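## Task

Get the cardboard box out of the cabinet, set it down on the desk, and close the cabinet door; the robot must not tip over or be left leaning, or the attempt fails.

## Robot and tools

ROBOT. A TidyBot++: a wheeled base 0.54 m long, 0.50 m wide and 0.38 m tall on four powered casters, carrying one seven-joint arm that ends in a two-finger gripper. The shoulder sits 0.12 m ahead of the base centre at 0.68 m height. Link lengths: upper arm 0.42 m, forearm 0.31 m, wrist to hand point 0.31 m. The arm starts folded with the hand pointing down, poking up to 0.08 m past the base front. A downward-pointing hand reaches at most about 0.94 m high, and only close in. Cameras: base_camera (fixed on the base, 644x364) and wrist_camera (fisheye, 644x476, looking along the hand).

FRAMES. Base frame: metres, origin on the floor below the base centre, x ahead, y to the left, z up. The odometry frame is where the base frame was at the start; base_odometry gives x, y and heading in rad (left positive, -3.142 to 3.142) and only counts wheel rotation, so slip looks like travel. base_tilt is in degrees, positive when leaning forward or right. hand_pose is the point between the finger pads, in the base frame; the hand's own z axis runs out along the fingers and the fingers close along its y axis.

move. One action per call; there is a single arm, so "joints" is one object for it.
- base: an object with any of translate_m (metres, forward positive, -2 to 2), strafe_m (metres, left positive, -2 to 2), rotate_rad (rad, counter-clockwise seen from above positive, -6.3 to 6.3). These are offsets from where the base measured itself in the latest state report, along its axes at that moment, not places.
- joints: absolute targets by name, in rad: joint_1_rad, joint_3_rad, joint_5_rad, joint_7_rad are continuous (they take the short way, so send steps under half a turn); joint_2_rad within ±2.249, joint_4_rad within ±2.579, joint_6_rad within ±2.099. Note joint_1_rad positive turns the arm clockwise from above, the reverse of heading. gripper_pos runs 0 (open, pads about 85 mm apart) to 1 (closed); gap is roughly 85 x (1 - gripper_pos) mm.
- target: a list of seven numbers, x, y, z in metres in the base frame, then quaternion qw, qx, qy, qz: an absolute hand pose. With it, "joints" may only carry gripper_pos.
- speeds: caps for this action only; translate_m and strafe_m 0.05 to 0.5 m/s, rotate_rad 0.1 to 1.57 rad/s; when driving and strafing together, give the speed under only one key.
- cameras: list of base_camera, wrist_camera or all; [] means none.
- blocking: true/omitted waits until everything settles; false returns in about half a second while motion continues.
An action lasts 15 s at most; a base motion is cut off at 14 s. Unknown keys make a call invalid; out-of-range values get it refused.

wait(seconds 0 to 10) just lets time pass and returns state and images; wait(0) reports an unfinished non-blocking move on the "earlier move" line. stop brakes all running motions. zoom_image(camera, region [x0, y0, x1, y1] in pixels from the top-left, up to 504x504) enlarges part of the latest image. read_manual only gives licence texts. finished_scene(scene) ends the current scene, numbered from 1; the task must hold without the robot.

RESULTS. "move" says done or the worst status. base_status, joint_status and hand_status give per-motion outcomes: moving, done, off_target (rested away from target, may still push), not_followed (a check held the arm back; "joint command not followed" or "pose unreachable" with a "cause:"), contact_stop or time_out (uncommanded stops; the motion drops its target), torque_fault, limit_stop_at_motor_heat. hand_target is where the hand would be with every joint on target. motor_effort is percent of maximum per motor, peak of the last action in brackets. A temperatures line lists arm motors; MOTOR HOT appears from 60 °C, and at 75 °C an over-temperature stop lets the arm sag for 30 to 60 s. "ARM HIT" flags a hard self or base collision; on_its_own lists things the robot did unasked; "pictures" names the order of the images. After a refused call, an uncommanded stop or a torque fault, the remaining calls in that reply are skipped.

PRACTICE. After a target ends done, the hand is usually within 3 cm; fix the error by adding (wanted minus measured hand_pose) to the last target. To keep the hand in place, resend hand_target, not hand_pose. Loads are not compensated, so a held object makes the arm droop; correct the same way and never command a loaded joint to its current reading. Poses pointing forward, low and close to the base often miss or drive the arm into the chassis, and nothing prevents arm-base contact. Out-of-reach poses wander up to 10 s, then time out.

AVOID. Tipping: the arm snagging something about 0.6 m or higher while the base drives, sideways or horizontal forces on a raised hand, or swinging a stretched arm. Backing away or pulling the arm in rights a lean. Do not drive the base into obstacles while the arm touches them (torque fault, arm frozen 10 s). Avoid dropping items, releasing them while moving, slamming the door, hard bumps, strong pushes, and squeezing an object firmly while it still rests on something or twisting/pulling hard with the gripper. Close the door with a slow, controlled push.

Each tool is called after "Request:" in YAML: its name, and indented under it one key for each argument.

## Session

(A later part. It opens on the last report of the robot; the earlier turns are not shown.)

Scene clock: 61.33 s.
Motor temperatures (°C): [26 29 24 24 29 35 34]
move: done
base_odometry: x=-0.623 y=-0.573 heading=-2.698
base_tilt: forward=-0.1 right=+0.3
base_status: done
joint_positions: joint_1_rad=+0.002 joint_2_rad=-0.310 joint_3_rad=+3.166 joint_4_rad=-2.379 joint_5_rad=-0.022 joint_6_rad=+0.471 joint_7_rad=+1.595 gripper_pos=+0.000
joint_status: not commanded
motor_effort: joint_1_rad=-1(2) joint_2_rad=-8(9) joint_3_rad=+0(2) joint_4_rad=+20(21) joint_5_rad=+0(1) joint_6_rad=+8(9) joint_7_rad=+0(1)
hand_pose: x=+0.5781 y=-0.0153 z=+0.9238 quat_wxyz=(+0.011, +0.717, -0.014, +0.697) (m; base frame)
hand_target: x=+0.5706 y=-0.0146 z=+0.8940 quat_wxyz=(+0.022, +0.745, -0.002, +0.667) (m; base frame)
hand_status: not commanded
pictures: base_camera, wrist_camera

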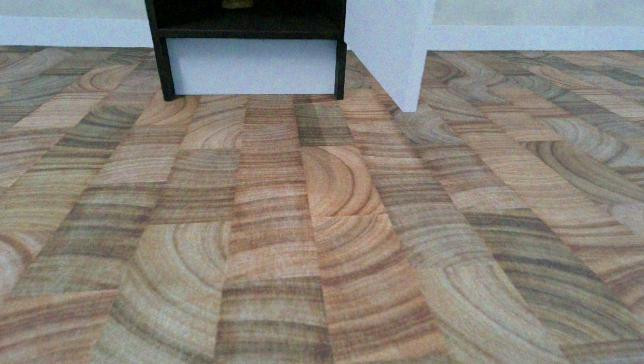

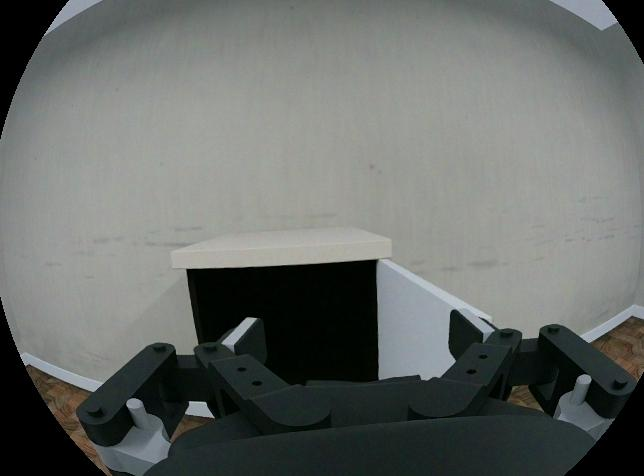

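Request:
move:
  base: {"strafe_m":0.18}
  joints: {"joint_2_rad":0.8,"joint_4_rad":-2.0,"joint_6_rad":0.95}

Scene clock: 64.17 s.
Motor temperatures (°C): [26 29 24 24 29 35 34]
move: done
base_odometry: x=-0.546 y=-0.736 heading=-2.699
base_tilt: forward=-0.1 right=+0.3
base_status: done
joint_positions: joint_1_rad=+0.001 joint_2_rad=+0.782 joint_3_rad=+3.166 joint_4_rad=-2.030 joint_5_rad=-0.022 joint_6_rad=+0.882 joint_7_rad=+1.595 gripper_pos=+0.000
joint_status: all done
motor_effort: joint_1_rad=-1(2) joint_2_rad=-37(39) joint_3_rad=+0(2) joint_4_rad=+11(21) joint_5_rad=+0(1) joint_6_rad=+8(9) joint_7_rad=+0(1)
hand_pose: x=+0.8085 y=-0.0183 z=+0.5733 quat_wxyz=(+0.022, +0.822, -0.004, +0.569) (m; base frame)
hand_target: x=+0.8252 y=-0.0208 z=+0.5929 quat_wxyz=(+0.038, +0.798, +0.009, +0.601) (m; base frame)
hand_status: not commanded
pictures: base_camera, wrist_camera

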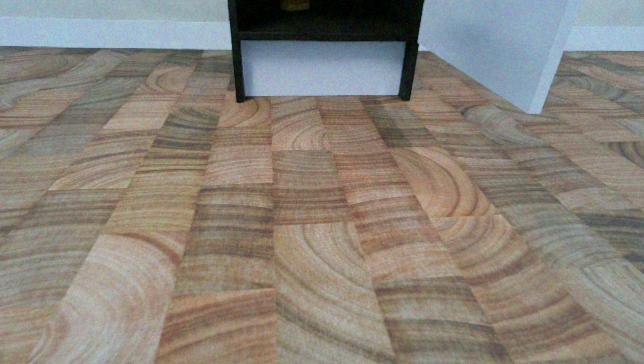

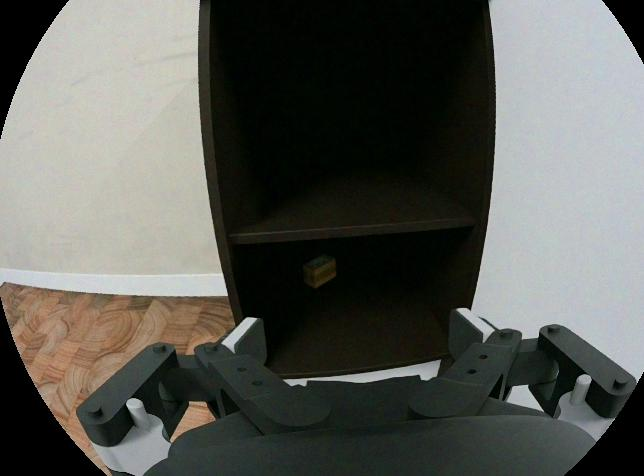

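Request:
zoom_image:
  camera: "wrist_camera"
  region: [220, 190, 500, 380]

Request:
zoom_image:
  camera: "base_camera"
  region: [200, 0, 440, 110]

Scaled by 1.800.

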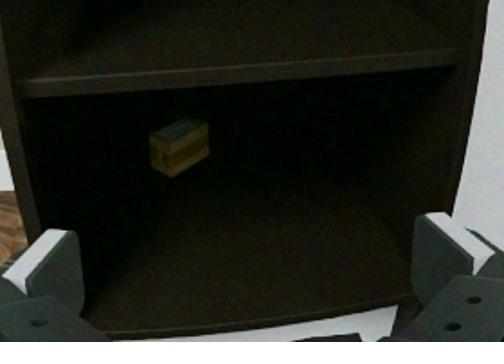

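Scaled by 2.100.

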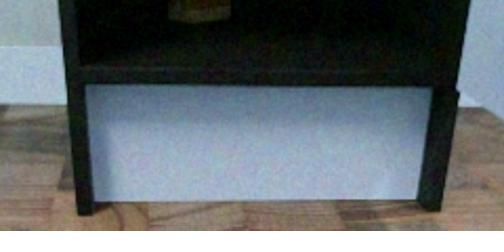

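Request:
move:
  base: {"translate_m":-0.08}
  joints: {"joint_1_rad":0,"joint_2_rad":2.0,"joint_3_rad":3.153,"joint_4_rad":-0.29,"joint_5_rad":-0.018,"joint_6_rad":0.49,"joint_7_rad":1.61}

Scene clock: 69.00 s.
Motor temperatures (°C): [26 29 24 24 29 35 34]
move: done
base_odometry: x=-0.473 y=-0.701 heading=-2.699
base_tilt: forward=-0.1 right=+0.4
base_status: done
joint_positions: joint_1_rad=+0.001 joint_2_rad=+1.974 joint_3_rad=+3.166 joint_4_rad=-0.322 joint_5_rad=-0.022 joint_6_rad=+0.563 joint_7_rad=+1.595 gripper_pos=+0.000
joint_status: all done
motor_effort: joint_1_rad=-1(2) joint_2_rad=-52(56) joint_3_rad=+0(2) joint_4_rad=+18(19) joint_5_rad=+0(1) joint_6_rad=+8(10) joint_7_rad=+0(1)
hand_pose: x=+1.0483 y=-0.0039 z=+0.2576 quat_wxyz=(+0.012, +0.762, +0.008, +0.647) (m; base frame)
hand_target: x=+1.0412 y=-0.0016 z=+0.2288 quat_wxyz=(+0.013, +0.783, +0.012, +0.621) (m; base frame)
hand_status: not commanded
pictures: base_camera, wrist_camera

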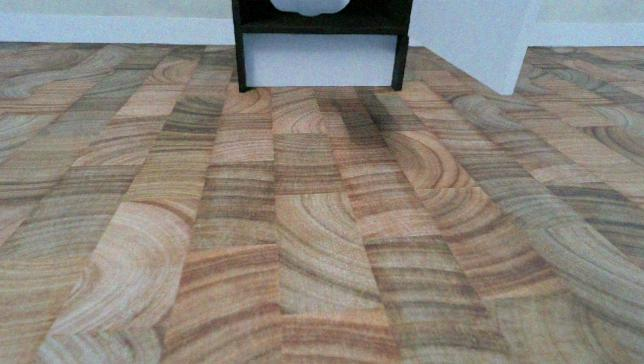

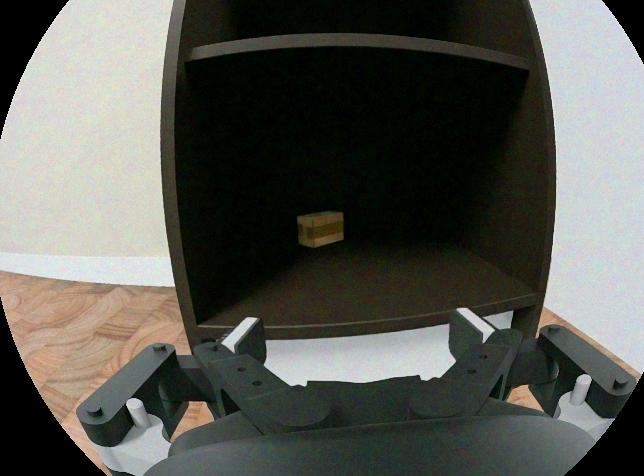

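Request:
move:
  base: {"translate_m":0.3,"strafe_m":0.02}
  speeds: {"translate_m":0.2}

Request:
zoom_image:
  camera: "wrist_camera"
  region: [220, 150, 480, 390]

Scene clock: 72.77 s.
Motor temperatures (°C): [26 30 24 24 29 35 34]
move: done
base_odometry: x=-0.736 y=-0.848 heading=-2.699
base_tilt: forward=-0.1 right=+0.4
base_status: done
joint_positions: joint_1_rad=+0.001 joint_2_rad=+1.982 joint_3_rad=+3.166 joint_4_rad=-0.316 joint_5_rad=-0.022 joint_6_rad=+0.560 joint_7_rad=+1.595 gripper_pos=+0.000
joint_status: not commanded
motor_effort: joint_1_rad=-1(2) joint_2_rad=-52(54) joint_3_rad=+0(1) joint_4_rad=+17(19) joint_5_rad=+0(0) joint_6_rad=+9(9) joint_7_rad=+0(1)
hand_pose: x=+1.0463 y=-0.0039 z=+0.2524 quat_wxyz=(+0.012, +0.764, +0.008, +0.645) (m; base frame)
hand_target: x=+1.0412 y=-0.0016 z=+0.2288 quat_wxyz=(+0.013, +0.783, +0.012, +0.621) (m; base frame)
hand_status: not commanded
pictures: base_camera, wrist_camera

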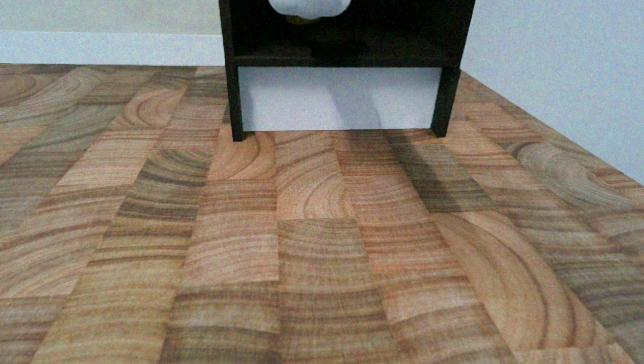

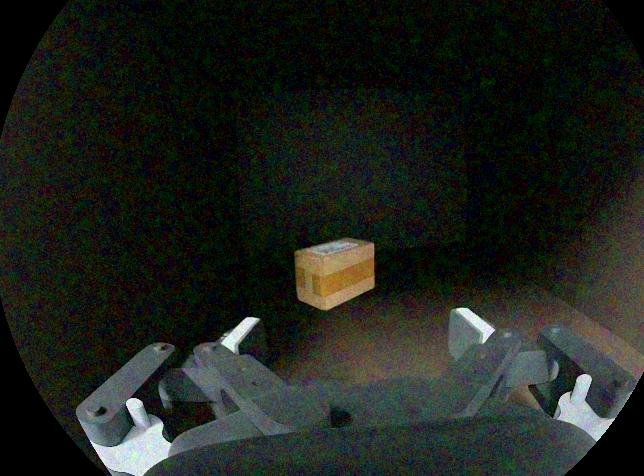

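Scaled by 1.938.

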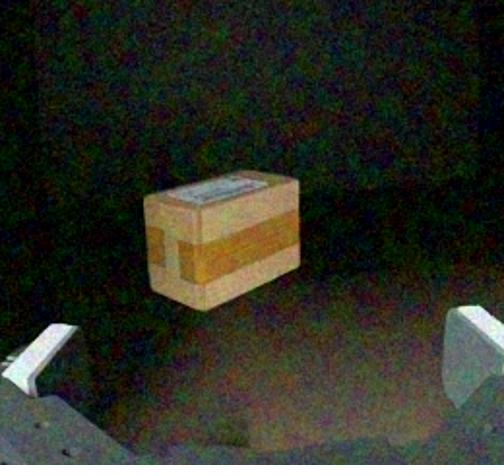

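Request:
move:
  joints: {"joint_4_rad":-0.1,"gripper_pos":0.9}
  base: {"strafe_m":-0.032}
  cameras: []

Request:
move:
  joints: {"joint_2_rad":2.1}
  cameras: []

Request:
move:
  joints: {"joint_4_rad":0.1}
  cameras: []

Request:
move:
  joints: {"joint_2_rad":2.19,"joint_6_rad":0.33}

Scene clock: 75.90 s.
Motor temperatures (°C): [26 30 24 24 29 35 34]
move: done
base_odometry: x=-0.750 y=-0.819 heading=-2.698
base_tilt: forward=-0.1 right=+0.4
base_status: done
joint_positions: joint_1_rad=+0.006 joint_2_rad=+1.983 joint_3_rad=+3.166 joint_4_rad=-0.124 joint_5_rad=-0.022 joint_6_rad=+0.557 joint_7_rad=+1.595 gripper_pos=+0.900
joint_status: all done
motor_effort: joint_1_rad=-1(4) joint_2_rad=-54(55) joint_3_rad=-1(1) joint_4_rad=+20(21) joint_5_rad=+0(0) joint_6_rad=+9(9) joint_7_rad=+0(1)
hand_pose: x=+1.0856 y=-0.0059 z=+0.3582 quat_wxyz=(+0.012, +0.700, +0.007, +0.714) (m; base frame)
hand_target: x=+1.0840 y=-0.0003 z=+0.3357 quat_wxyz=(+0.013, +0.721, +0.011, +0.693) (m; base frame)
hand_status: not commanded
pictures: none
No camera images: "cameras" was empty.

Scene clock: 77.27 s.
Motor temperatures (°C): [26 30 24 24 29 35 34]
move: done
base_odometry: x=-0.750 y=-0.819 heading=-2.698
base_tilt: forward=-0.1 right=+0.4
base_status: not commanded
joint_positions: joint_1_rad=+0.006 joint_2_rad=+2.095 joint_3_rad=+3.166 joint_4_rad=-0.119 joint_5_rad=-0.022 joint_6_rad=+0.551 joint_7_rad=+1.595 gripper_pos=+0.900
joint_status: all done
motor_effort: joint_1_rad=-1(1) joint_2_rad=-51(57) joint_3_rad=+0(1) joint_4_rad=+19(21) joint_5_rad=+0(1) joint_6_rad=+9(10) joint_7_rad=+0(0)
hand_pose: x=+1.0449 y=-0.0056 z=+0.2544 quat_wxyz=(+0.012, +0.739, +0.007, +0.674) (m; base frame)
hand_target: x=+1.0446 y=-0.0003 z=+0.2411 quat_wxyz=(+0.013, +0.754, +0.011, +0.656) (m; base frame)
hand_status: not commanded
pictures: none
No camera images: "cameras" was empty.

Scene clock: 78.43 s.
Motor temperatures (°C): [26 30 24 24 29 35 34]
move: done
base_odometry: x=-0.750 y=-0.819 heading=-2.698
base_tilt: forward=-0.1 right=+0.4
base_status: not commanded
joint_positions: joint_1_rad=+0.006 joint_2_rad=+2.087 joint_3_rad=+3.166 joint_4_rad=+0.076 joint_5_rad=-0.022 joint_6_rad=+0.551 joint_7_rad=+1.595 gripper_pos=+0.900
joint_status: all done
motor_effort: joint_1_rad=-1(1) joint_2_rad=-53(54) joint_3_rad=+0(1) joint_4_rad=+20(21) joint_5_rad=+0(0) joint_6_rad=+9(9) joint_7_rad=+0(1)
hand_pose: x=+1.0784 y=-0.0031 z=+0.3738 quat_wxyz=(+0.010, +0.667, +0.007, +0.745) (m; base frame)
hand_target: x=+1.0787 y=+0.0011 z=+0.3574 quat_wxyz=(+0.013, +0.685, +0.010, +0.728) (m; base frame)
hand_status: not commanded
pictures: none
No camera images: "cameras" was empty.

Scene clock: 79.80 s.
Motor temperatures (°C): [26 30 24 24 29 35 34]
move: done
base_odometry: x=-0.750 y=-0.819 heading=-2.698
base_tilt: forward=-0.1 right=+0.4
base_status: not commanded
joint_positions: joint_1_rad=+0.006 joint_2_rad=+2.185 joint_3_rad=+3.166 joint_4_rad=+0.083 joint_5_rad=-0.022 joint_6_rad=+0.400 joint_7_rad=+1.595 gripper_pos=+0.900
joint_status: all done
motor_effort: joint_1_rad=-1(1) joint_2_rad=-51(56) joint_3_rad=+0(1) joint_4_rad=+20(22) joint_5_rad=+0(0) joint_6_rad=+9(10) joint_7_rad=+0(1)
hand_pose: x=+1.0423 y=-0.0028 z=+0.2388 quat_wxyz=(+0.009, +0.752, +0.008, +0.659) (m; base frame)
hand_target: x=+1.0402 y=+0.0014 z=+0.2230 quat_wxyz=(+0.011, +0.771, +0.012, +0.637) (m; base frame)
hand_status: not commanded
pictures: base_camera, wrist_camera

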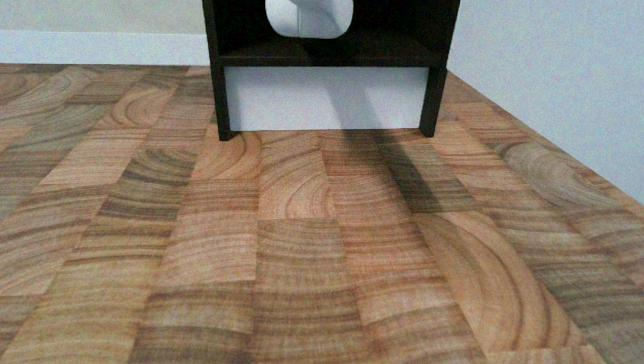

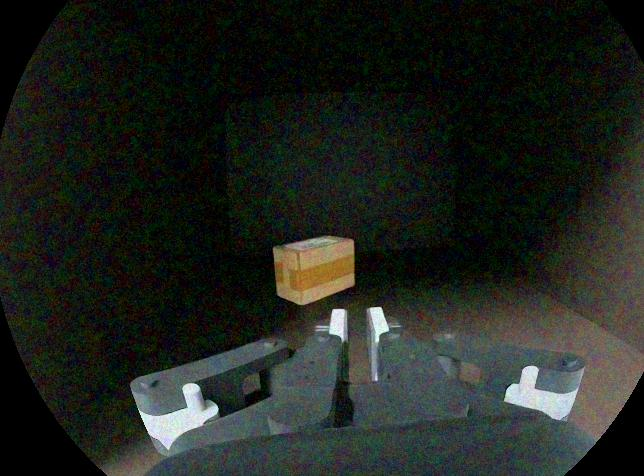

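Request:
move:
  joints: {"joint_2_rad":2.22}
  cameras: []

Request:
move:
  base: {"translate_m":0.2}
  speeds: {"translate_m":0.2}

Request:
move:
  base: {"translate_m":0.09}
  speeds: {"translate_m":0.07}

Scene clock: 81.00 s.
Motor temperatures (°C): [26 30 24 24 29 35 34]
move: done
base_odometry: x=-0.750 y=-0.819 heading=-2.698
base_tilt: forward=-0.2 right=+0.4
base_status: not commanded
joint_positions: joint_1_rad=+0.006 joint_2_rad=+2.201 joint_3_rad=+3.166 joint_4_rad=+0.083 joint_5_rad=-0.022 joint_6_rad=+0.398 joint_7_rad=+1.595 gripper_pos=+0.900
joint_status: all done
motor_effort: joint_1_rad=-1(1) joint_2_rad=-50(52) joint_3_rad=+0(1) joint_4_rad=+20(20) joint_5_rad=+0(0) joint_6_rad=+8(9) joint_7_rad=-1(1)
hand_pose: x=+1.0351 y=-0.0027 z=+0.2238 quat_wxyz=(+0.009, +0.758, +0.008, +0.652) (m; base frame)
hand_target: x=+1.0260 y=+0.0014 z=+0.1955 quat_wxyz=(+0.011, +0.780, +0.012, +0.625) (m; base frame)
hand_status: not commanded
pictures: none
No camera images: "cameras" was empty.

Scene clock: 82.73 s.
Motor temperatures (°C): [26 30 24 24 29 35 34]
move: done
base_odometry: x=-0.931 y=-0.905 heading=-2.699
base_tilt: forward=-0.1 right=+0.4
base_status: done
joint_positions: joint_1_rad=+0.006 joint_2_rad=+2.206 joint_3_rad=+3.166 joint_4_rad=+0.083 joint_5_rad=-0.022 joint_6_rad=+0.398 joint_7_rad=+1.595 gripper_pos=+0.900
joint_status: not commanded
motor_effort: joint_1_rad=-1(1) joint_2_rad=-50(52) joint_3_rad=-1(1) joint_4_rad=+20(21) joint_5_rad=+0(1) joint_6_rad=+9(9) joint_7_rad=+0(1)
hand_pose: x=+1.0326 y=-0.0026 z=+0.2189 quat_wxyz=(+0.009, +0.760, +0.008, +0.650) (m; base frame)
hand_target: x=+1.0260 y=+0.0014 z=+0.1955 quat_wxyz=(+0.011, +0.780, +0.012, +0.625) (m; base frame)
hand_status: not commanded
pictures: base_camera, wrist_camera

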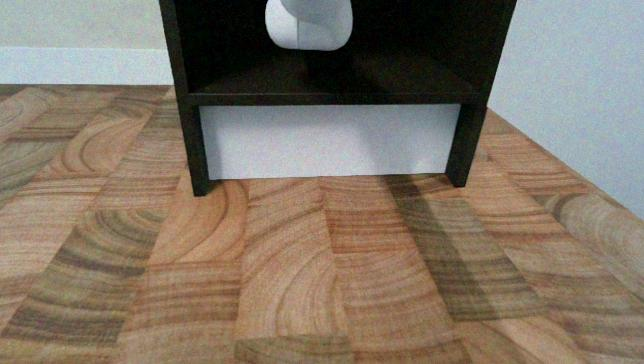

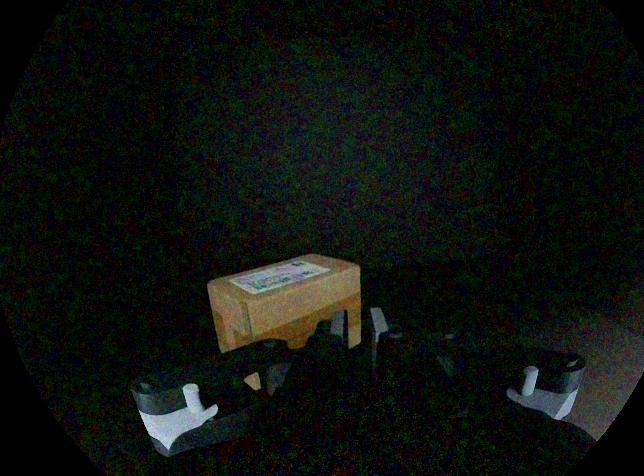

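Scene clock: 84.53 s.
Motor temperatures (°C): [26 30 24 24 29 35 34]
move: done
base_odometry: x=-1.012 y=-0.943 heading=-2.699
base_tilt: forward=-0.1 right=+0.3
base_status: done
joint_positions: joint_1_rad=+0.006 joint_2_rad=+2.207 joint_3_rad=+3.166 joint_4_rad=+0.083 joint_5_rad=-0.022 joint_6_rad=+0.398 joint_7_rad=+1.595 gripper_pos=+0.900
joint_status: not commanded
motor_effort: joint_1_rad=-1(3) joint_2_rad=-50(51) joint_3_rad=+0(1) joint_4_rad=+20(20) joint_5_rad=+0(0) joint_6_rad=+8(9) joint_7_rad=+0(1)
hand_pose: x=+1.0322 y=-0.0026 z=+0.2180 quat_wxyz=(+0.009, +0.760, +0.008, +0.650) (m; base frame)
hand_target: x=+1.0260 y=+0.0014 z=+0.1955 quat_wxyz=(+0.011, +0.780, +0.012, +0.625) (m; base frame)
hand_status: not commanded
pictures: base_camera, wrist_camera

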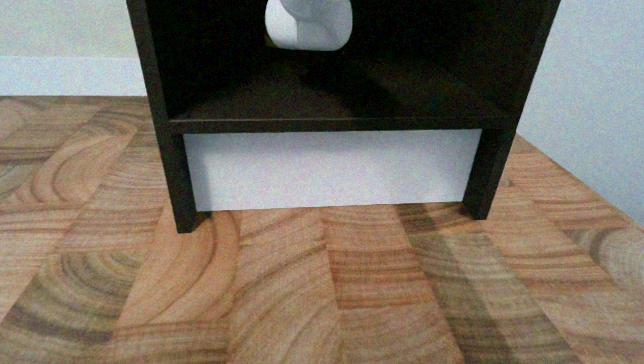

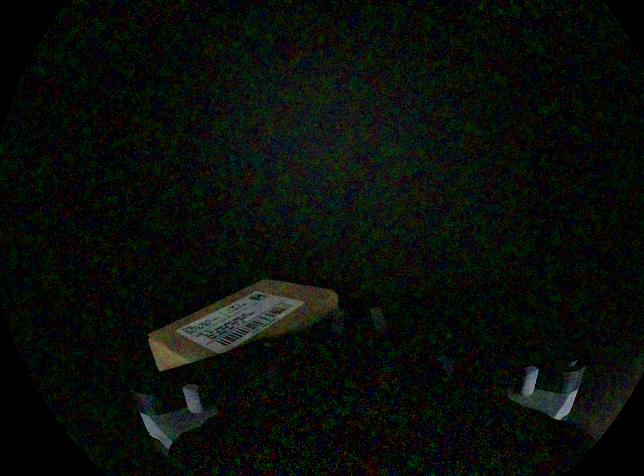

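Request:
move:
  base: {"translate_m":0.04}
  speeds: {"translate_m":0.07}

Request:
zoom_image:
  camera: "wrist_camera"
  region: [120, 200, 520, 476]

Scene clock: 86.07 s.
Motor temperatures (°C): [26 30 24 24 29 35 34]
move: done
base_odometry: x=-1.048 y=-0.960 heading=-2.699
base_tilt: forward=-0.1 right=+0.3
base_status: done
joint_positions: joint_1_rad=+0.006 joint_2_rad=+2.207 joint_3_rad=+3.166 joint_4_rad=+0.083 joint_5_rad=-0.022 joint_6_rad=+0.397 joint_7_rad=+1.595 gripper_pos=+0.900
joint_status: not commanded
motor_effort: joint_1_rad=-1(2) joint_2_rad=-50(51) joint_3_rad=+0(1) joint_4_rad=+20(21) joint_5_rad=+0(0) joint_6_rad=+9(9) joint_7_rad=+0(1)
hand_pose: x=+1.0323 y=-0.0025 z=+0.2179 quat_wxyz=(+0.009, +0.760, +0.008, +0.650) (m; base frame)
hand_target: x=+1.0260 y=+0.0014 z=+0.1955 quat_wxyz=(+0.011, +0.780, +0.012, +0.625) (m; base frame)
hand_status: not commanded
pictures: base_camera, wrist_camera

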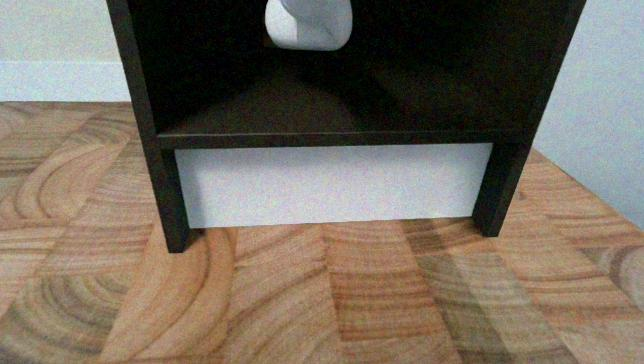

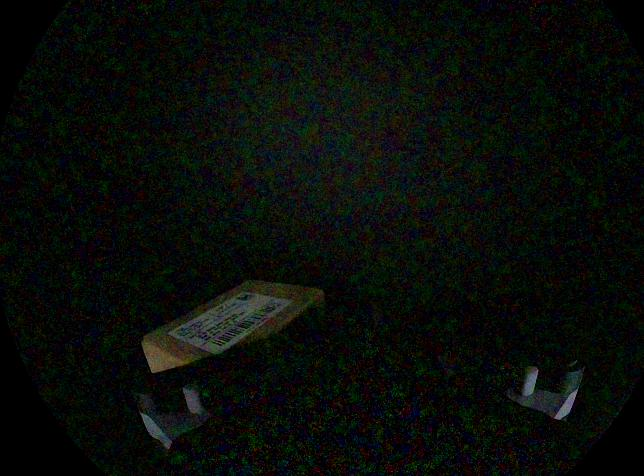

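Scaled by 1.260.

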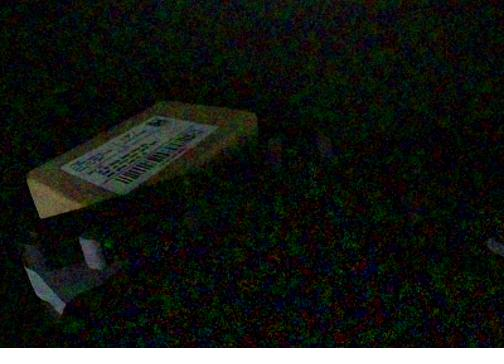

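Request:
move:
  base: {"translate_m":-0.15}
  speeds: {"translate_m":0.3}

Request:
zoom_image:
  camera: "wrist_camera"
  region: [200, 200, 450, 390]

Scene clock: 87.83 s.
Motor temperatures (°C): [26 30 24 24 29 35 34]
move: done
base_odometry: x=-0.913 y=-0.896 heading=-2.699
base_tilt: forward=-0.2 right=+0.3
base_status: done
joint_positions: joint_1_rad=+0.004 joint_2_rad=+2.212 joint_3_rad=+3.166 joint_4_rad=+0.083 joint_5_rad=-0.022 joint_6_rad=+0.397 joint_7_rad=+1.595 gripper_pos=+0.900
joint_status: not commanded
motor_effort: joint_1_rad=-1(3) joint_2_rad=-49(53) joint_3_rad=-1(1) joint_4_rad=+20(21) joint_5_rad=+0(0) joint_6_rad=+9(9) joint_7_rad=+0(1)
hand_pose: x=+1.0299 y=-0.0006 z=+0.2133 quat_wxyz=(+0.008, +0.762, +0.009, +0.648) (m; base frame)
hand_target: x=+1.0260 y=+0.0014 z=+0.1955 quat_wxyz=(+0.011, +0.780, +0.012, +0.625) (m; base frame)
hand_status: not commanded
pictures: base_camera, wrist_camera

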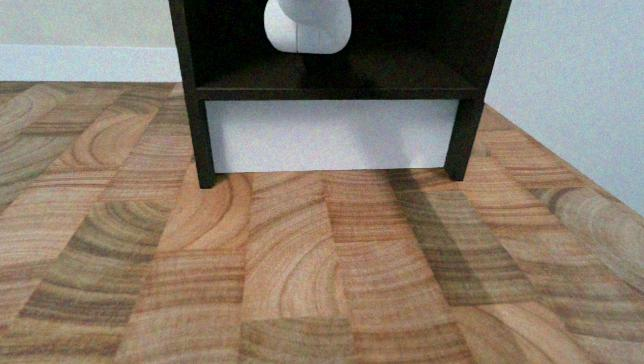

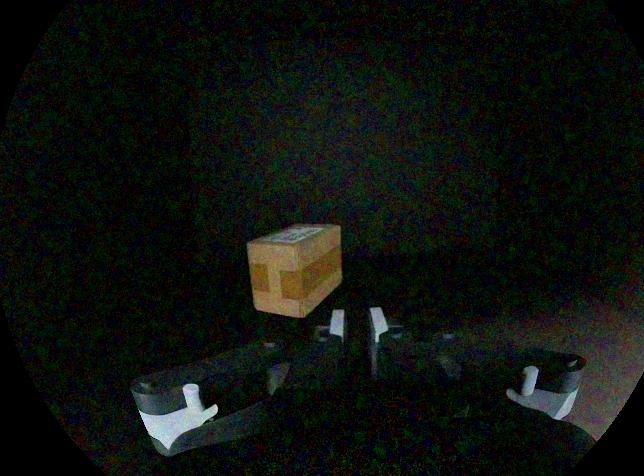

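Scaled by 2.016.

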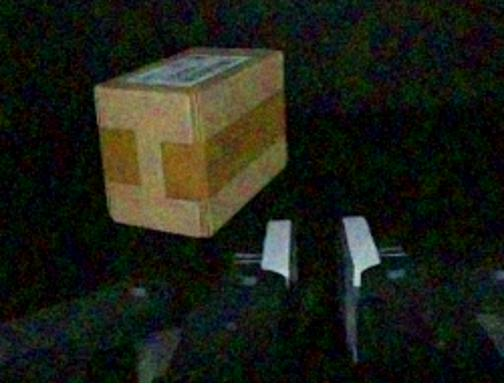

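Request:
move:
  base: {"rotate_rad":-0.1,"strafe_m":0.16}
  joints: {"gripper_pos":0}

Request:
zoom_image:
  camera: "wrist_camera"
  region: [220, 200, 490, 390]

Scene clock: 90.37 s.
Motor temperatures (°C): [26 30 24 24 29 35 34]
move: done
base_odometry: x=-0.844 y=-1.041 heading=-2.800
base_tilt: forward=-0.1 right=+0.4
base_status: done
joint_positions: joint_1_rad=-0.001 joint_2_rad=+2.212 joint_3_rad=+3.166 joint_4_rad=+0.083 joint_5_rad=-0.022 joint_6_rad=+0.397 joint_7_rad=+1.595 gripper_pos=+0.000
joint_status: all done
motor_effort: joint_1_rad=-1(10) joint_2_rad=-49(51) joint_3_rad=+0(1) joint_4_rad=+20(20) joint_5_rad=+0(1) joint_6_rad=+8(9) joint_7_rad=+0(1)
hand_pose: x=+1.0299 y=+0.0037 z=+0.2133 quat_wxyz=(+0.007, +0.762, +0.011, +0.648) (m; base frame)
hand_target: x=+1.0260 y=+0.0014 z=+0.1955 quat_wxyz=(+0.011, +0.780, +0.012, +0.625) (m; base frame)
hand_status: not commanded
pictures: base_camera, wrist_camera

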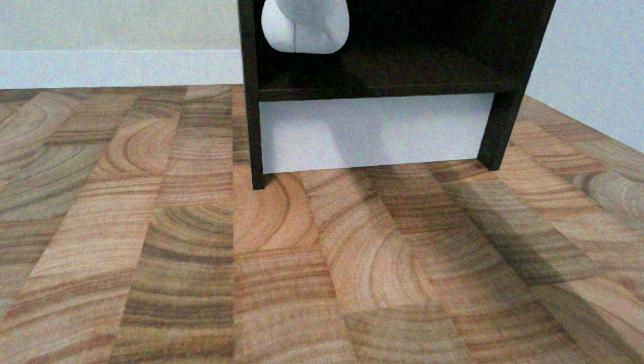

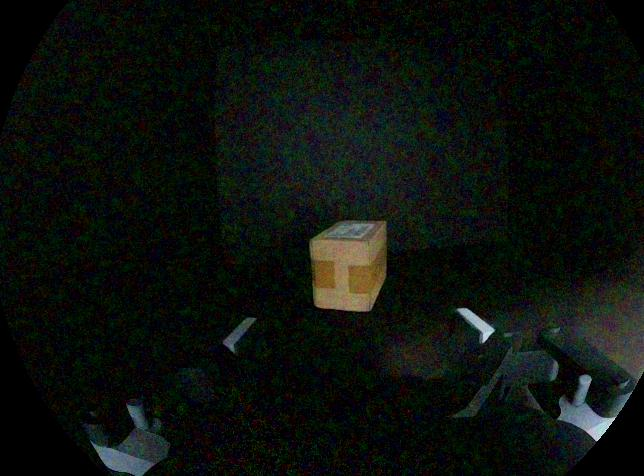

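Scaled by 1.867.

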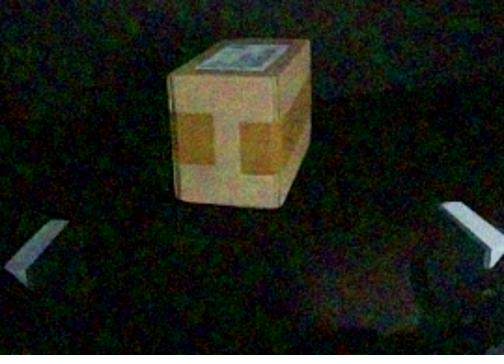

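Request:
move:
  base: {"translate_m":0.1,"strafe_m":-0.01}
  speeds: {"translate_m":0.15}

Request:
zoom_image:
  camera: "wrist_camera"
  region: [200, 200, 520, 430]

Scene clock: 92.13 s.
Motor temperatures (°C): [26 30 24 24 29 35 34]
move: done
base_odometry: x=-0.942 y=-1.065 heading=-2.799
base_tilt: forward=-0.2 right=+0.4
base_status: done
joint_positions: joint_1_rad=-0.001 joint_2_rad=+2.211 joint_3_rad=+3.166 joint_4_rad=+0.083 joint_5_rad=-0.022 joint_6_rad=+0.397 joint_7_rad=+1.595 gripper_pos=+0.000
joint_status: not commanded
motor_effort: joint_1_rad=-1(2) joint_2_rad=-50(52) joint_3_rad=-1(1) joint_4_rad=+19(20) joint_5_rad=+0(0) joint_6_rad=+8(9) joint_7_rad=+0(0)
hand_pose: x=+1.0302 y=+0.0036 z=+0.2138 quat_wxyz=(+0.007, +0.762, +0.011, +0.648) (m; base frame)
hand_target: x=+1.0260 y=+0.0014 z=+0.1955 quat_wxyz=(+0.011, +0.780, +0.012, +0.625) (m; base frame)
hand_status: not commanded
pictures: base_camera, wrist_camera

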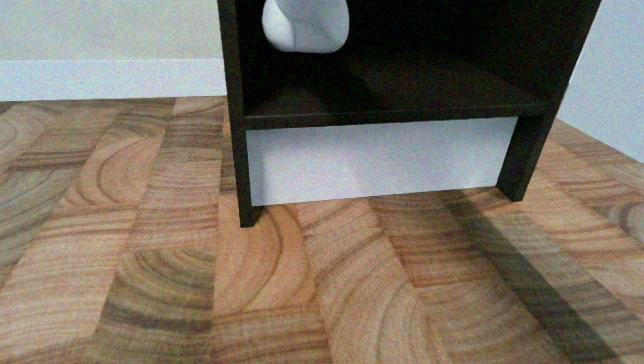

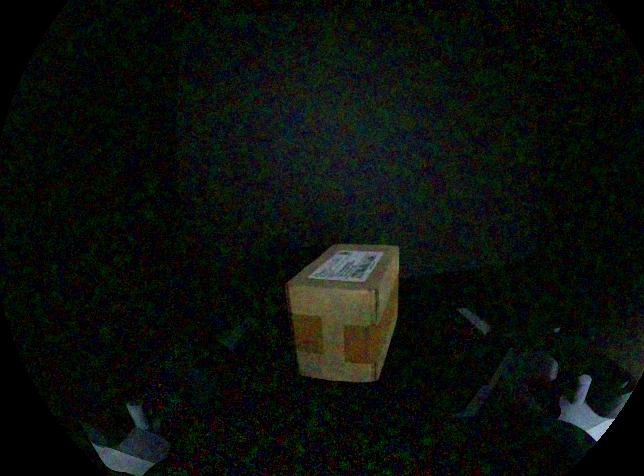

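Scaled by 1.575.

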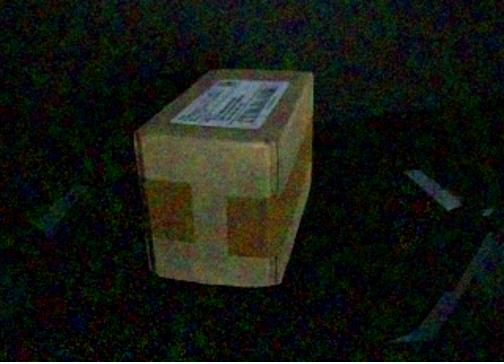

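Request:
move:
  base: {"translate_m":0.045}
  speeds: {"translate_m":0.1}

Request:
move:
  joints: {"gripper_pos":0.3}
  cameras: []

Request:
move:
  joints: {"gripper_pos":0.55}

Scene clock: 93.43 s.
Motor temperatures (°C): [26 31 24 24 29 35 34]
move: done
base_odometry: x=-0.985 y=-1.080 heading=-2.800
base_tilt: forward=+0.0 right=+0.3
base_status: done
joint_positions: joint_1_rad=-0.001 joint_2_rad=+2.211 joint_3_rad=+3.166 joint_4_rad=+0.083 joint_5_rad=-0.022 joint_6_rad=+0.397 joint_7_rad=+1.595 gripper_pos=+0.000
joint_status: not commanded
motor_effort: joint_1_rad=-1(2) joint_2_rad=-49(51) joint_3_rad=+0(1) joint_4_rad=+19(20) joint_5_rad=+0(1) joint_6_rad=+8(9) joint_7_rad=+0(1)
hand_pose: x=+1.0301 y=+0.0037 z=+0.2137 quat_wxyz=(+0.007, +0.762, +0.011, +0.648) (m; base frame)
hand_target: x=+1.0260 y=+0.0014 z=+0.1955 quat_wxyz=(+0.011, +0.780, +0.012, +0.625) (m; base frame)
hand_status: not commanded
pictures: base_camera, wrist_camera

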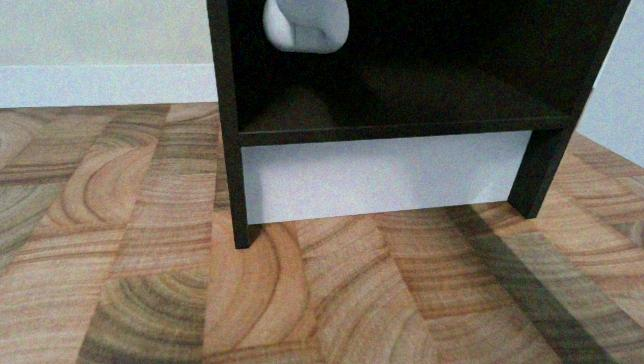

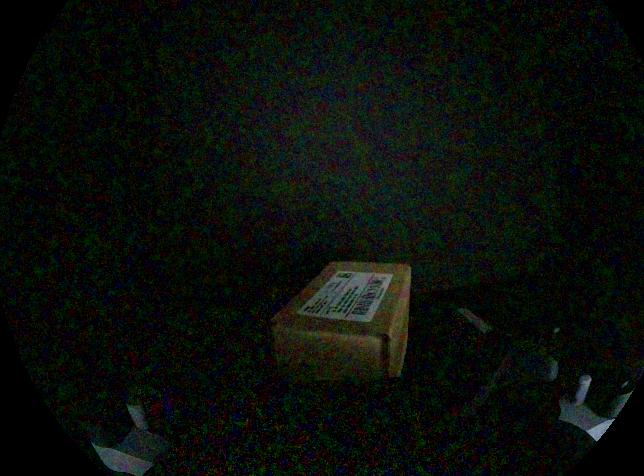

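Scene clock: 94.13 s.
Motor temperatures (°C): [26 31 24 24 29 35 34]
move: done
base_odometry: x=-0.985 y=-1.080 heading=-2.800
base_tilt: forward=-0.1 right=+0.3
base_status: not commanded
joint_positions: joint_1_rad=-0.001 joint_2_rad=+2.211 joint_3_rad=+3.166 joint_4_rad=+0.083 joint_5_rad=-0.022 joint_6_rad=+0.397 joint_7_rad=+1.595 gripper_pos=+0.300
joint_status: all done
motor_effort: joint_1_rad=-1(1) joint_2_rad=-50(50) joint_3_rad=-1(1) joint_4_rad=+20(20) joint_5_rad=+0(0) joint_6_rad=+9(9) joint_7_rad=+0(0)
hand_pose: x=+1.0301 y=+0.0037 z=+0.2137 quat_wxyz=(+0.007, +0.762, +0.011, +0.648) (m; base frame)
hand_target: x=+1.0260 y=+0.0014 z=+0.1955 quat_wxyz=(+0.011, +0.780, +0.012, +0.625) (m; base frame)
hand_status: not commanded
pictures: none
No camera images: "cameras" was empty.

Scene clock: 94.80 s.
Motor temperatures (°C): [26 31 24 24 29 35 34]
move: off_target
base_odometry: x=-0.985 y=-1.080 heading=-2.800
base_tilt: forward=-0.2 right=+0.4
base_status: not commanded
joint_positions: joint_1_rad=-0.001 joint_2_rad=+2.211 joint_3_rad=+3.166 joint_4_rad=+0.083 joint_5_rad=-0.022 joint_6_rad=+0.396 joint_7_rad=+1.595 gripper_pos=+0.455
joint_status: gripper_pos off_target (ended at +0.455, target +0.550)
motor_effort: joint_1_rad=-1(1) joint_2_rad=-49(50) joint_3_rad=-1(1) joint_4_rad=+19(20) joint_5_rad=+0(0) joint_6_rad=+8(9) joint_7_rad=+0(0)
hand_pose: x=+1.0302 y=+0.0037 z=+0.2139 quat_wxyz=(+0.007, +0.762, +0.011, +0.648) (m; base frame)
hand_target: x=+1.0260 y=+0.0014 z=+0.1955 quat_wxyz=(+0.011, +0.780, +0.012, +0.625) (m; base frame)
hand_status: not commanded
pictures: base_camera, wrist_camera

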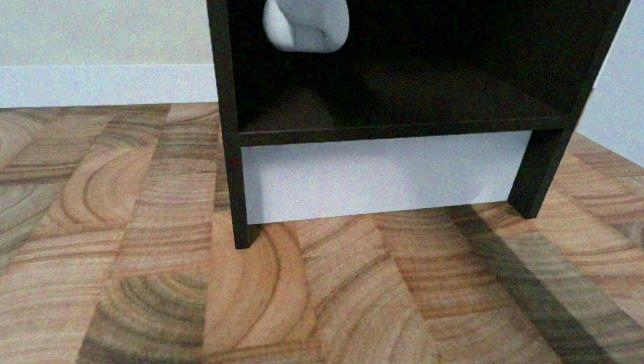

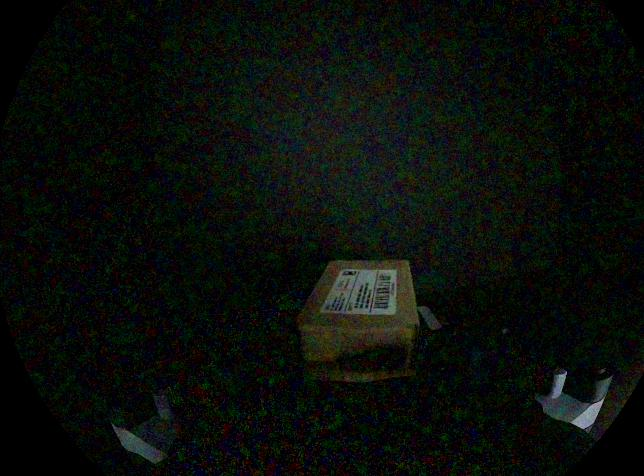

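Request:
move:
  joints: {"gripper_pos":0.65,"joint_2_rad":2.14}

Request:
move:
  base: {"translate_m":-0.65}
  speeds: {"translate_m":0.3}

Scene clock: 96.07 s.
Motor temperatures (°C): [26 31 24 24 29 35 34]
move: off_target
base_odometry: x=-0.985 y=-1.080 heading=-2.800
base_tilt: forward=-0.1 right=+0.4
base_status: not commanded
joint_positions: joint_1_rad=-0.001 joint_2_rad=+2.139 joint_3_rad=+3.166 joint_4_rad=+0.083 joint_5_rad=-0.022 joint_6_rad=+0.386 joint_7_rad=+1.595 gripper_pos=+0.455
joint_status: gripper_pos off_target (ended at +0.455, target +0.650); the others done
motor_effort: joint_1_rad=-1(1) joint_2_rad=-53(56) joint_3_rad=-1(1) joint_4_rad=+21(22) joint_5_rad=+0(0) joint_6_rad=+9(10) joint_7_rad=+0(1)
hand_pose: x=+1.0612 y=+0.0037 z=+0.2774 quat_wxyz=(+0.007, +0.741, +0.010, +0.671) (m; base frame)
hand_target: x=+1.0620 y=+0.0014 z=+0.2696 quat_wxyz=(+0.011, +0.754, +0.012, +0.656) (m; base frame)
hand_status: not commanded
pictures: base_camera, wrist_camera

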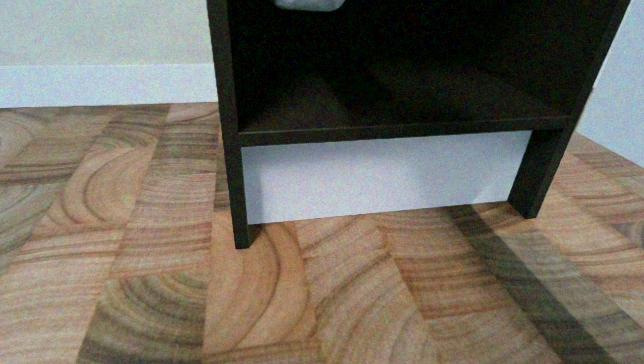

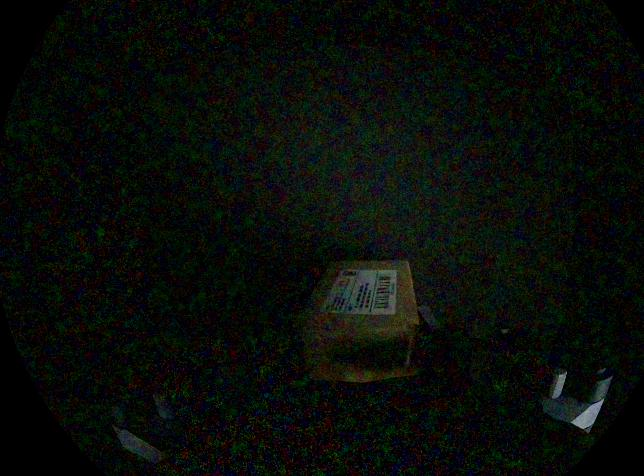

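Scene clock: 99.20 s.
Motor temperatures (°C): [26 31 24 24 29 35 34]
move: done
base_odometry: x=-0.372 y=-0.862 heading=-2.800
base_tilt: forward=-0.1 right=+0.3
base_status: done
joint_positions: joint_1_rad=-0.001 joint_2_rad=+2.139 joint_3_rad=+3.166 joint_4_rad=+0.083 joint_5_rad=-0.022 joint_6_rad=+0.386 joint_7_rad=+1.595 gripper_pos=+0.455
joint_status: not commanded
motor_effort: joint_1_rad=-1(3) joint_2_rad=-53(55) joint_3_rad=+0(1) joint_4_rad=+21(22) joint_5_rad=+0(0) joint_6_rad=+9(10) joint_7_rad=+0(1)
hand_pose: x=+1.0612 y=+0.0039 z=+0.2774 quat_wxyz=(+0.007, +0.741, +0.010, +0.671) (m; base frame)
hand_target: x=+1.0620 y=+0.0014 z=+0.2696 quat_wxyz=(+0.011, +0.754, +0.012, +0.656) (m; base frame)
hand_status: not commanded
pictures: base_camera, wrist_camera

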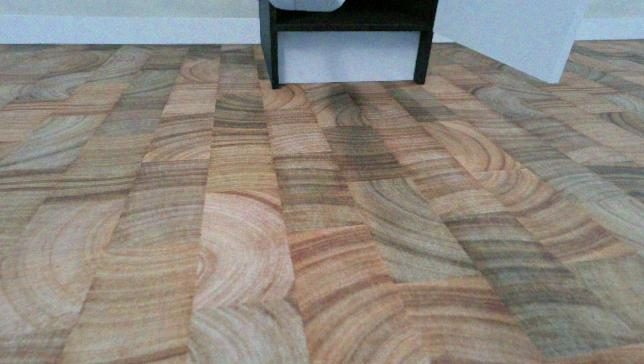

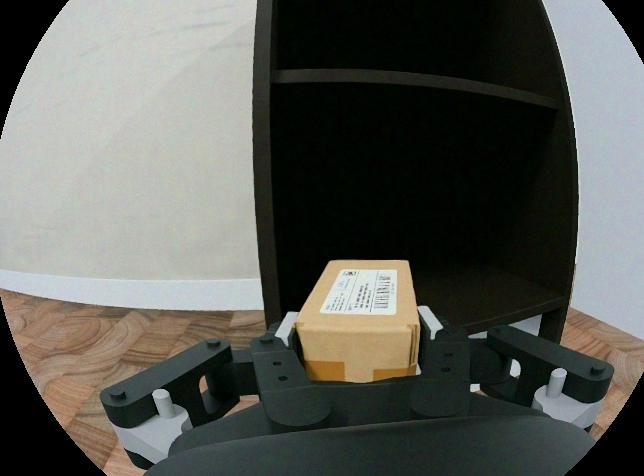

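Request:
move:
  base: {"translate_m":-0.35}
  cameras: []

Request:
move:
  joints: {"joint_2_rad":0.4,"joint_4_rad":-1.4,"joint_6_rad":0.0}
  base: {"rotate_rad":1.67}
  speeds: {"rotate_rad":1.0}

Scene clock: 102.13 s.
Motor temperatures (°C): [26 31 24 24 29 35 34]
move: done
base_odometry: x=-0.042 y=-0.744 heading=-2.799
base_tilt: forward=-0.1 right=+0.3
base_status: done
joint_positions: joint_1_rad=-0.001 joint_2_rad=+2.141 joint_3_rad=+3.166 joint_4_rad=+0.083 joint_5_rad=-0.022 joint_6_rad=+0.386 joint_7_rad=+1.595 gripper_pos=+0.455
joint_status: not commanded
motor_effort: joint_1_rad=-1(2) joint_2_rad=-53(56) joint_3_rad=+0(1) joint_4_rad=+21(23) joint_5_rad=+0(0) joint_6_rad=+9(10) joint_7_rad=+0(1)
hand_pose: x=+1.0604 y=+0.0039 z=+0.2755 quat_wxyz=(+0.007, +0.742, +0.010, +0.670) (m; base frame)
hand_target: x=+1.0620 y=+0.0014 z=+0.2696 quat_wxyz=(+0.011, +0.754, +0.012, +0.656) (m; base frame)
hand_status: not commanded
pictures: none
No camera images: "cameras" was empty.

Scene clock: 105.07 s.
Motor temperatures (°C): [26 31 24 24 29 35 34]
move: done
base_odometry: x=-0.042 y=-0.744 heading=-1.130
base_tilt: forward=-0.1 right=+0.4
base_status: done
joint_positions: joint_1_rad=-0.003 joint_2_rad=+0.410 joint_3_rad=+3.150 joint_4_rad=-1.383 joint_5_rad=-0.022 joint_6_rad=+0.067 joint_7_rad=+1.595 gripper_pos=+0.455
joint_status: all done
motor_effort: joint_1_rad=-1(10) joint_2_rad=-38(61) joint_3_rad=+0(5) joint_4_rad=+23(23) joint_5_rad=+0(1) joint_6_rad=+9(10) joint_7_rad=+0(1)
hand_pose: x=+0.9011 y=-0.0017 z=+0.9498 quat_wxyz=(+0.004, +0.760, -0.001, +0.650) (m; base frame)
hand_target: x=+0.8923 y=-0.0057 z=+0.9272 quat_wxyz=(+0.012, +0.783, +0.006, +0.622) (m; base frame)
hand_status: not commanded
pictures: base_camera, wrist_camera

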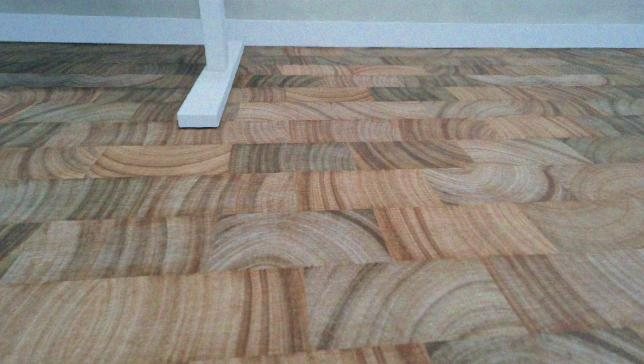

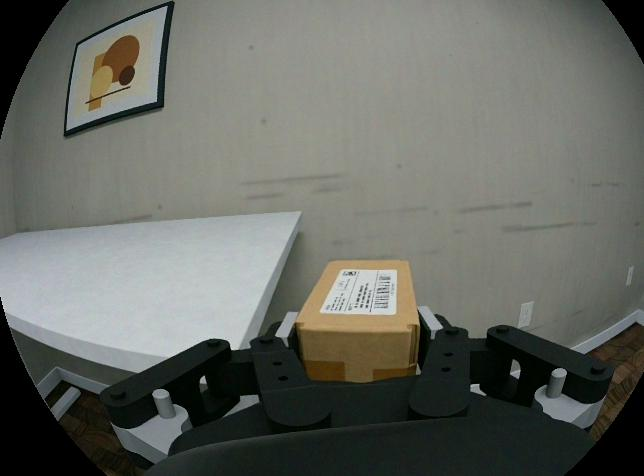

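Request:
move:
  joints: {"joint_4_rad":-1.15,"joint_6_rad":-0.25}
  base: {"strafe_m":0.4}

Scene clock: 108.70 s.
Motor temperatures (°C): [26 31 24 24 29 35 34]
move: done
base_odometry: x=+0.320 y=-0.574 heading=-1.129
base_tilt: forward=-0.1 right=+0.3
base_status: done
joint_positions: joint_1_rad=-0.006 joint_2_rad=+0.406 joint_3_rad=+3.150 joint_4_rad=-1.182 joint_5_rad=-0.022 joint_6_rad=-0.183 joint_7_rad=+1.595 gripper_pos=+0.455
joint_status: all done
motor_effort: joint_1_rad=-1(4) joint_2_rad=-38(40) joint_3_rad=+0(2) joint_4_rad=+23(25) joint_5_rad=-1(1) joint_6_rad=+9(11) joint_7_rad=+0(1)
hand_pose: x=+0.9047 y=+0.0029 z=+1.0007 quat_wxyz=(+0.001, +0.774, +0.003, +0.633) (m; base frame)
hand_target: x=+0.9004 y=-0.0040 z=+1.0051 quat_wxyz=(+0.010, +0.783, +0.007, +0.622) (m; base frame)
hand_status: not commanded
pictures: base_camera, wrist_camera

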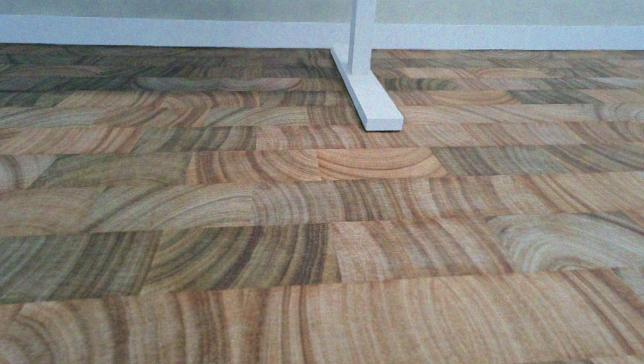

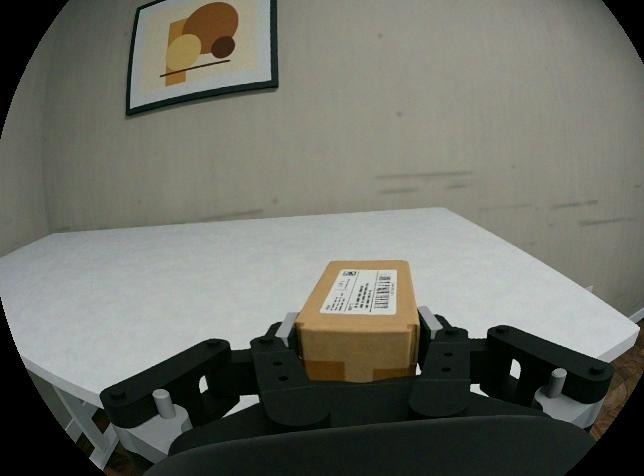

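Request:
move:
  base: {"translate_m":0.2}
  speeds: {"translate_m":0.2}
  joints: {"joint_6_rad":-0.21}

Request:
zoom_image:
  camera: "wrist_camera"
  region: [200, 200, 520, 420]

Scene clock: 111.03 s.
Motor temperatures (°C): [26 31 24 24 29 35 34]
move: done
base_odometry: x=+0.405 y=-0.754 heading=-1.129
base_tilt: forward=-0.1 right=+0.3
base_status: done
joint_positions: joint_1_rad=-0.006 joint_2_rad=+0.404 joint_3_rad=+3.150 joint_4_rad=-1.182 joint_5_rad=-0.022 joint_6_rad=-0.183 joint_7_rad=+1.595 gripper_pos=+0.455
joint_status: all done
motor_effort: joint_1_rad=-1(2) joint_2_rad=-38(42) joint_3_rad=+0(1) joint_4_rad=+23(25) joint_5_rad=+0(1) joint_6_rad=+9(10) joint_7_rad=-1(1)
hand_pose: x=+0.9041 y=+0.0026 z=+1.0025 quat_wxyz=(+0.001, +0.774, +0.003, +0.634) (m; base frame)
hand_target: x=+0.9030 y=-0.0042 z=+1.0173 quat_wxyz=(+0.010, +0.771, +0.007, +0.637) (m; base frame)
hand_status: not commanded
pictures: base_camera, wrist_camera

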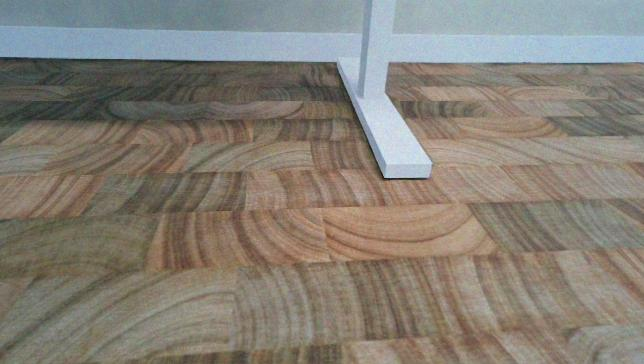

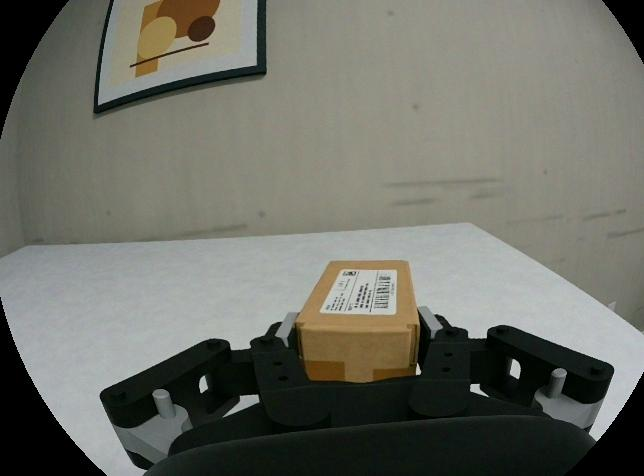

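Scaled by 1.575.

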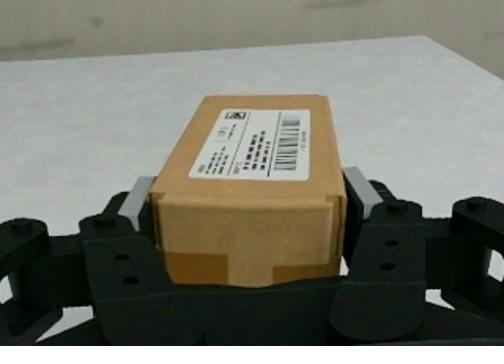

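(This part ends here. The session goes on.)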